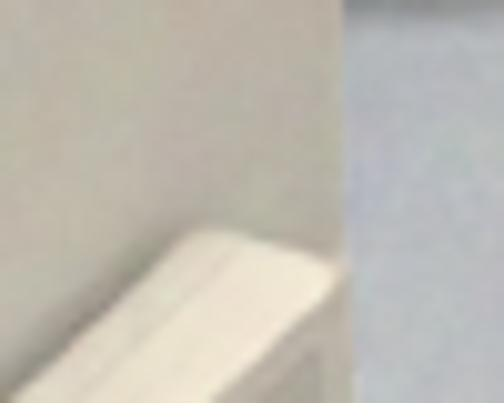

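Call:
move(
  target=[
    [0,0,0,0,0,0,0.6,0.0007,0.013,-0.1,0.003,0,-0.0011,-0.1],
    [0,0,0,0,0,0,0.6,0.0007,-0.002,0,0.003,0,-0.0011,-0.1],
  ],
  speed=[0.1,0.05],
  cameras=[],
)

Scene clock: 2853.63 s.
left_arm: end_effector_position=(+0.1413, +0.1698, +0.2712) grip_measured=+0.598 end_effector_quat_wxyz=(+0.334, +0.669, +0.664, -0.019) | right_arm: end_effector_position=(+0.3225, -0.0337, +0.2624) grip_measured=+0.059 end_effector_quat_wxyz=(+0.670, -0.674, +0.217, -0.224)
Joint positions: left_arm=[-0.44 0.828 1.155 -1.269 0.285 1.103 0.075] | right_arm=[0.245 1.266 0.402 0.861 -0.66 -1.584 0.05]
Joint torques (N m): left_arm=[0.64 -0.65 9.39 1.45 0.32 0.07] | right_arm=[1.36 -2.3 10.91 2.13 0.13 0.23]
Heat: left arm: 48 °C; right arm: 71 °C.
Hand target: left_arm +0.1375, +0.1698, +0.2793; +0.342, +0.670, +0.659, -0.021 | right_arm +0.3314, -0.0258, +0.2932; +0.691, -0.652, +0.196, -0.242
Off the commanded pose: left_arm 0.009 m, 1 deg | right_arm 0.033 m, 5 deg.
grip_force (N): 25, 50
move: off_target (right_arm)
No camera images: "cameras" was empty.

Call:
move(
  target=[
    [0,0,0,0,0,0,0.6,0,0.0163,-0.1,0,0,0,-0.1],
    [0,0,0,0,0,0,0.6,0,0.0013,0,0,0,0,-0.1],
  ],
  speed=[0.1,0.05],
  cameras=[],
)

Call:
move(
  target=[
    [0,0,0,0,0,0,0.6,0,0.0163,-0.1,0,0,0,-0.1],
    [0,0,0,0,0,0,0.6,0,0.0013,0,0,0,0,-0.1],
  ],
  speed=[0.1,0.05],
  cameras=[],
)

Call:
move(
  target=[
    [0,0,0,0,0,0,0.6,0.00135,0.015,-0.1,0,0,0,-0.1],
    [0,0,0,0,0,0,0.6,0.00135,0,0,0,0,0,-0.1],
  ],
  speed=[0.1,0.05],
  cameras=[],
)

Call:
move(
  target=[
    [0,0,0,0,0,0,0.6,0,0.0137,-0.1,0,0,0,-0.1],
    [0,0,0,0,0,0,0.6,0,-0.0013,0,0,0,0,-0.1],
  ],
  speed=[0.1,0.05],
  cameras=[],
)

Call:
move(
  target=[
    [0,0,0,0,0,0,0.6,0,0.0137,-0.1,0,0,0,-0.1],
    [0,0,0,0,0,0,0.6,0,-0.0013,0,0,0,0,-0.1],
  ],
  speed=[0.1,0.05],
  cameras=[],
)

Call:
move(
  target=[
    [0,0,0,0,0,0,0.6,-0.0027,0.015,-0.1,0,0,0,-0.1],
    [0,0,0,0,0,0,0.6,-0.0027,0,0,0,0,0,-0.1],
  ],
  speed=[0.1,0.05],
  cameras=[],
)

Call:
move(
  target=[
    [0,0,0,0,0,0,0.6,0,0.0163,-0.1,0,0,0,-0.1],
    [0,0,0,0,0,0,0.6,0,0.0013,0,0,0,0,-0.1],
  ],
  speed=[0.1,0.05],
  cameras=[],
)

Call:
move(
  target=[
    [0,0,0,0,0,0,0.6,0,0.0163,-0.1,0,0,0,-0.1],
    [0,0,0,0,0,0,0.6,0,0.0013,0,0,0,0,-0.1],
  ],
  speed=[0.1,0.05],
  cameras=[],
)

Scene clock: 2868.70 s.
left_arm: end_effector_position=(+0.1413, +0.1698, +0.2712) grip_measured=+0.598 end_effector_quat_wxyz=(+0.334, +0.669, +0.664, -0.019) | right_arm: end_effector_position=(+0.3225, -0.0335, +0.2626) grip_measured=+0.059 end_effector_quat_wxyz=(+0.671, -0.673, +0.215, -0.225)
Joint positions: left_arm=[-0.44 0.828 1.155 -1.269 0.285 1.103 0.075] | right_arm=[0.245 1.269 0.401 0.869 -0.66 -1.584 0.05]
Joint torques (N m): left_arm=[0.62 -0.65 9.4 1.45 0.31 0.07] | right_arm=[1.33 -2.32 10.86 2.08 0.14 0.22]
Heat: left arm: 48 °C; right arm: 67 °C.
Hand target: left_arm +0.1375, +0.1698, +0.2793; +0.342, +0.670, +0.659, -0.021 | right_arm +0.3315, -0.0257, +0.2924; +0.691, -0.652, +0.196, -0.242
Off the commanded pose: left_arm 0.009 m, 1 deg | right_arm 0.032 m, 5 deg.
grip_force (N): 25, 50
move: off_target (right_arm)
No camera images: "cameras" was empty.

Scene clock: 2871.23 s.
left_arm: end_effector_position=(+0.1413, +0.1698, +0.2712) grip_measured=+0.598 end_effector_quat_wxyz=(+0.334, +0.669, +0.664, -0.019) | right_arm: end_effector_position=(+0.3226, -0.0333, +0.2623) grip_measured=+0.059 end_effector_quat_wxyz=(+0.671, -0.673, +0.215, -0.225)
Joint positions: left_arm=[-0.44 0.828 1.155 -1.269 0.285 1.103 0.075] | right_arm=[0.246 1.272 0.4 0.875 -0.66 -1.584 0.05]
Joint torques (N m): left_arm=[0.62 -0.65 9.4 1.45 0.31 0.07] | right_arm=[1.36 -2.33 10.81 2.06 0.15 0.2]
Heat: left arm: 48 °C; right arm: 67 °C.
Hand target: left_arm +0.1375, +0.1698, +0.2793; +0.342, +0.670, +0.659, -0.021 | right_arm +0.3315, -0.0257, +0.2918; +0.691, -0.652, +0.196, -0.242
Off the commanded pose: left_arm 0.009 m, 1 deg | right_arm 0.032 m, 4 deg.
grip_force (N): 25, 50
move: off_target (right_arm)
No camera images: "cameras" was empty.

Scene clock: 2873.80 s.
left_arm: end_effector_position=(+0.1413, +0.1698, +0.2712) grip_measured=+0.598 end_effector_quat_wxyz=(+0.334, +0.669, +0.664, -0.019) | right_arm: end_effector_position=(+0.3234, -0.0338, +0.2627) grip_measured=+0.059 end_effector_quat_wxyz=(+0.671, -0.672, +0.215, -0.226)
Joint positions: left_arm=[-0.44 0.828 1.155 -1.269 0.285 1.103 0.075] | right_arm=[0.243 1.275 0.402 0.878 -0.662 -1.583 0.05]
Joint torques (N m): left_arm=[0.62 -0.65 9.42 1.45 0.32 0.07] | right_arm=[1.32 -2.3 10.77 2.08 0.13 0.21]
Heat: left arm: 48 °C; right arm: 67 °C.
Hand target: left_arm +0.1375, +0.1698, +0.2793; +0.342, +0.670, +0.659, -0.021 | right_arm +0.3322, -0.0262, +0.2918; +0.691, -0.652, +0.196, -0.242
Off the commanded pose: left_arm 0.009 m, 1 deg | right_arm 0.031 m, 4 deg.
grip_force (N): 25, 50
move: off_target (right_arm)
No camera images: "cameras" was empty.

Scene clock: 2876.33 s.
left_arm: end_effector_position=(+0.1413, +0.1698, +0.2712) grip_measured=+0.598 end_effector_quat_wxyz=(+0.334, +0.669, +0.664, -0.019) | right_arm: end_effector_position=(+0.3234, -0.0336, +0.2640) grip_measured=+0.059 end_effector_quat_wxyz=(+0.672, -0.672, +0.214, -0.227)
Joint positions: left_arm=[-0.44 0.828 1.155 -1.269 0.285 1.103 0.075] | right_arm=[0.244 1.273 0.404 0.876 -0.662 -1.583 0.05]
Joint torques (N m): left_arm=[0.62 -0.65 9.39 1.44 0.32 0.07] | right_arm=[1.33 -2.36 10.78 2.02 0.14 0.22]
Heat: left arm: 48 °C; right arm: 66 °C.
Hand target: left_arm +0.1375, +0.1698, +0.2793; +0.342, +0.670, +0.659, -0.021 | right_arm +0.3321, -0.0262, +0.2926; +0.691, -0.652, +0.196, -0.242
Off the commanded pose: left_arm 0.009 m, 1 deg | right_arm 0.031 m, 4 deg.
grip_force (N): 25, 50
move: off_target (right_arm)
No camera images: "cameras" was empty.

Scene clock: 2878.90 s.
left_arm: end_effector_position=(+0.1413, +0.1698, +0.2712) grip_measured=+0.598 end_effector_quat_wxyz=(+0.334, +0.669, +0.664, -0.019) | right_arm: end_effector_position=(+0.3234, -0.0336, +0.2648) grip_measured=+0.059 end_effector_quat_wxyz=(+0.672, -0.672, +0.214, -0.227)
Joint positions: left_arm=[-0.44 0.828 1.155 -1.269 0.285 1.103 0.075] | right_arm=[0.244 1.27 0.406 0.871 -0.662 -1.584 0.05]
Joint torques (N m): left_arm=[0.64 -0.65 9.39 1.45 0.31 0.07] | right_arm=[1.33 -2.36 10.8 2.03 0.14 0.21]
Heat: left arm: 48 °C; right arm: 66 °C.
Hand target: left_arm +0.1375, +0.1698, +0.2793; +0.342, +0.670, +0.659, -0.021 | right_arm +0.3321, -0.0262, +0.2934; +0.691, -0.652, +0.196, -0.242
Off the commanded pose: left_arm 0.009 m, 1 deg | right_arm 0.031 m, 4 deg.
grip_force (N): 25, 50
move: off_target (right_arm)
No camera images: "cameras" was empty.

Scene clock: 2881.43 s.
left_arm: end_effector_position=(+0.1413, +0.1698, +0.2712) grip_measured=+0.598 end_effector_quat_wxyz=(+0.334, +0.669, +0.664, -0.019) | right_arm: end_effector_position=(+0.3221, -0.0327, +0.2642) grip_measured=+0.059 end_effector_quat_wxyz=(+0.671, -0.672, +0.214, -0.226)
Joint positions: left_arm=[-0.44 0.828 1.155 -1.269 0.285 1.103 0.075] | right_arm=[0.249 1.265 0.403 0.868 -0.656 -1.584 0.05]
Joint torques (N m): left_arm=[0.62 -0.64 9.4 1.45 0.31 0.07] | right_arm=[1.31 -2.33 10.82 2.06 0.13 0.22]
Heat: left arm: 48 °C; right arm: 66 °C.
Hand target: left_arm +0.1375, +0.1698, +0.2793; +0.342, +0.670, +0.659, -0.021 | right_arm +0.3308, -0.0253, +0.2933; +0.691, -0.652, +0.196, -0.242
Off the commanded pose: left_arm 0.009 m, 1 deg | right_arm 0.031 m, 4 deg.
grip_force (N): 25, 50
move: off_target (right_arm)
No camera images: "cameras" was empty.

Scene clock: 2884.00 s.
left_arm: end_effector_position=(+0.1413, +0.1698, +0.2712) grip_measured=+0.598 end_effector_quat_wxyz=(+0.334, +0.669, +0.664, -0.019) | right_arm: end_effector_position=(+0.3221, -0.0328, +0.2627) grip_measured=+0.059 end_effector_quat_wxyz=(+0.671, -0.673, +0.215, -0.225)
Joint positions: left_arm=[-0.44 0.828 1.155 -1.269 0.285 1.103 0.075] | right_arm=[0.249 1.268 0.4 0.869 -0.656 -1.584 0.05]
Joint torques (N m): left_arm=[0.61 -0.65 9.39 1.45 0.32 0.07] | right_arm=[1.31 -2.32 10.8 2.08 0.12 0.2]
Heat: left arm: 48 °C; right arm: 66 °C.
Hand target: left_arm +0.1375, +0.1698, +0.2793; +0.342, +0.670, +0.659, -0.021 | right_arm +0.3308, -0.0253, +0.2923; +0.691, -0.652, +0.196, -0.242
Off the commanded pose: left_arm 0.009 m, 1 deg | right_arm 0.032 m, 4 deg.
grip_force (N): 25, 50
move: off_target (right_arm)
No camera images: "cameras" was empty.

Scene clock: 2886.53 s.
left_arm: end_effector_position=(+0.1413, +0.1698, +0.2712) grip_measured=+0.598 end_effector_quat_wxyz=(+0.334, +0.669, +0.664, -0.019) | right_arm: end_effector_position=(+0.3221, -0.0328, +0.2620) grip_measured=+0.059 end_effector_quat_wxyz=(+0.671, -0.673, +0.215, -0.225)
Joint positions: left_arm=[-0.44 0.828 1.155 -1.269 0.285 1.103 0.075] | right_arm=[0.249 1.27 0.399 0.873 -0.656 -1.584 0.05]
Joint torques (N m): left_arm=[0.61 -0.65 9.39 1.45 0.31 0.07] | right_arm=[1.25 -2.35 10.84 2.09 0.14 0.22]
Heat: left arm: 48 °C; right arm: 66 °C.
Hand target: left_arm +0.1375, +0.1698, +0.2793; +0.342, +0.670, +0.659, -0.021 | right_arm +0.3309, -0.0252, +0.2917; +0.691, -0.652, +0.196, -0.242
Off the commanded pose: left_arm 0.009 m, 1 deg | right_arm 0.032 m, 4 deg.
grip_force (N): 25, 50
move: off_target (right_arm)
No camera images: "cameras" was empty.

Call:
move(
  target=[
    [0,0,0,0,0,0,0.6,0,0.085,-0.1,0,0,0,-0.1],
    [0,0,0,0,0,0,0.6,0,0.07,0.014,0,0,0,-0.1],
  ],
  speed=[0.1,0.05],
  cameras=["cam_head_right"],
)

Call:
zoom_image(
  camera="cam_head_right",
  region=[300, 175, 360, 235],
)

Call:
zoom_image(
  camera="cam_head_right",
  region=[380, 100, 440, 160],
)

Scene clock: 2897.40 s.
left_arm: end_effector_position=(+0.1413, +0.1698, +0.2712) grip_measured=+0.598 end_effector_quat_wxyz=(+0.334, +0.669, +0.664, -0.019) | right_arm: end_effector_position=(+0.3257, -0.0309, +0.2275) grip_measured=+0.059 end_effector_quat_wxyz=(+0.675, -0.667, +0.212, -0.231)
Joint positions: left_arm=[-0.44 0.828 1.155 -1.269 0.285 1.103 0.075] | right_arm=[0.256 1.469 0.324 1.169 -0.645 -1.579 0.05]
Joint torques (N m): left_arm=[0.62 -0.66 9.37 1.45 0.31 0.07] | right_arm=[2.56 -2.02 11.02 1.85 0.28 0.14]
Heat: left arm: 48 °C; right arm: 68 °C.
Hand target: left_arm +0.1375, +0.1698, +0.2793; +0.342, +0.670, +0.659, -0.021 | right_arm +0.3392, -0.0171, +0.2504; +0.691, -0.652, +0.196, -0.242
Off the commanded pose: left_arm 0.009 m, 1 deg | right_arm 0.030 m, 3 deg.
grip_force (N): 25, 50
move: off_target (right_arm)
Images, in order (width x height): cam_head_right 672x504.

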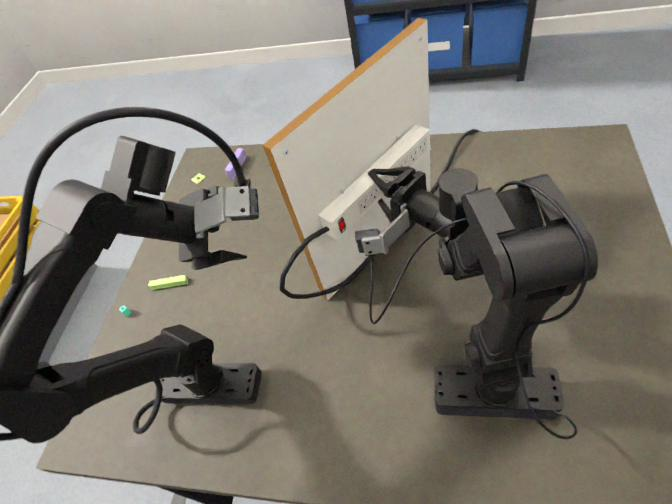

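Scaled by 8.400.

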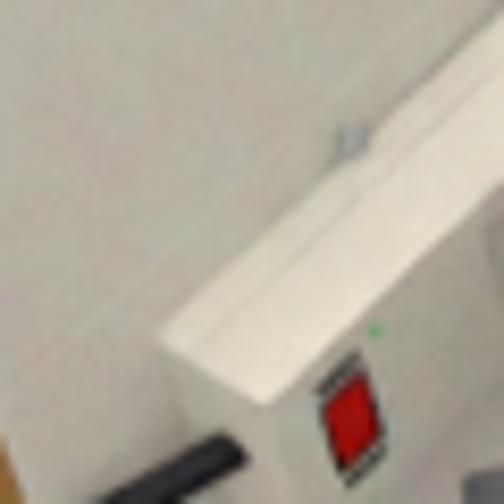

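Scaled by 8.400.

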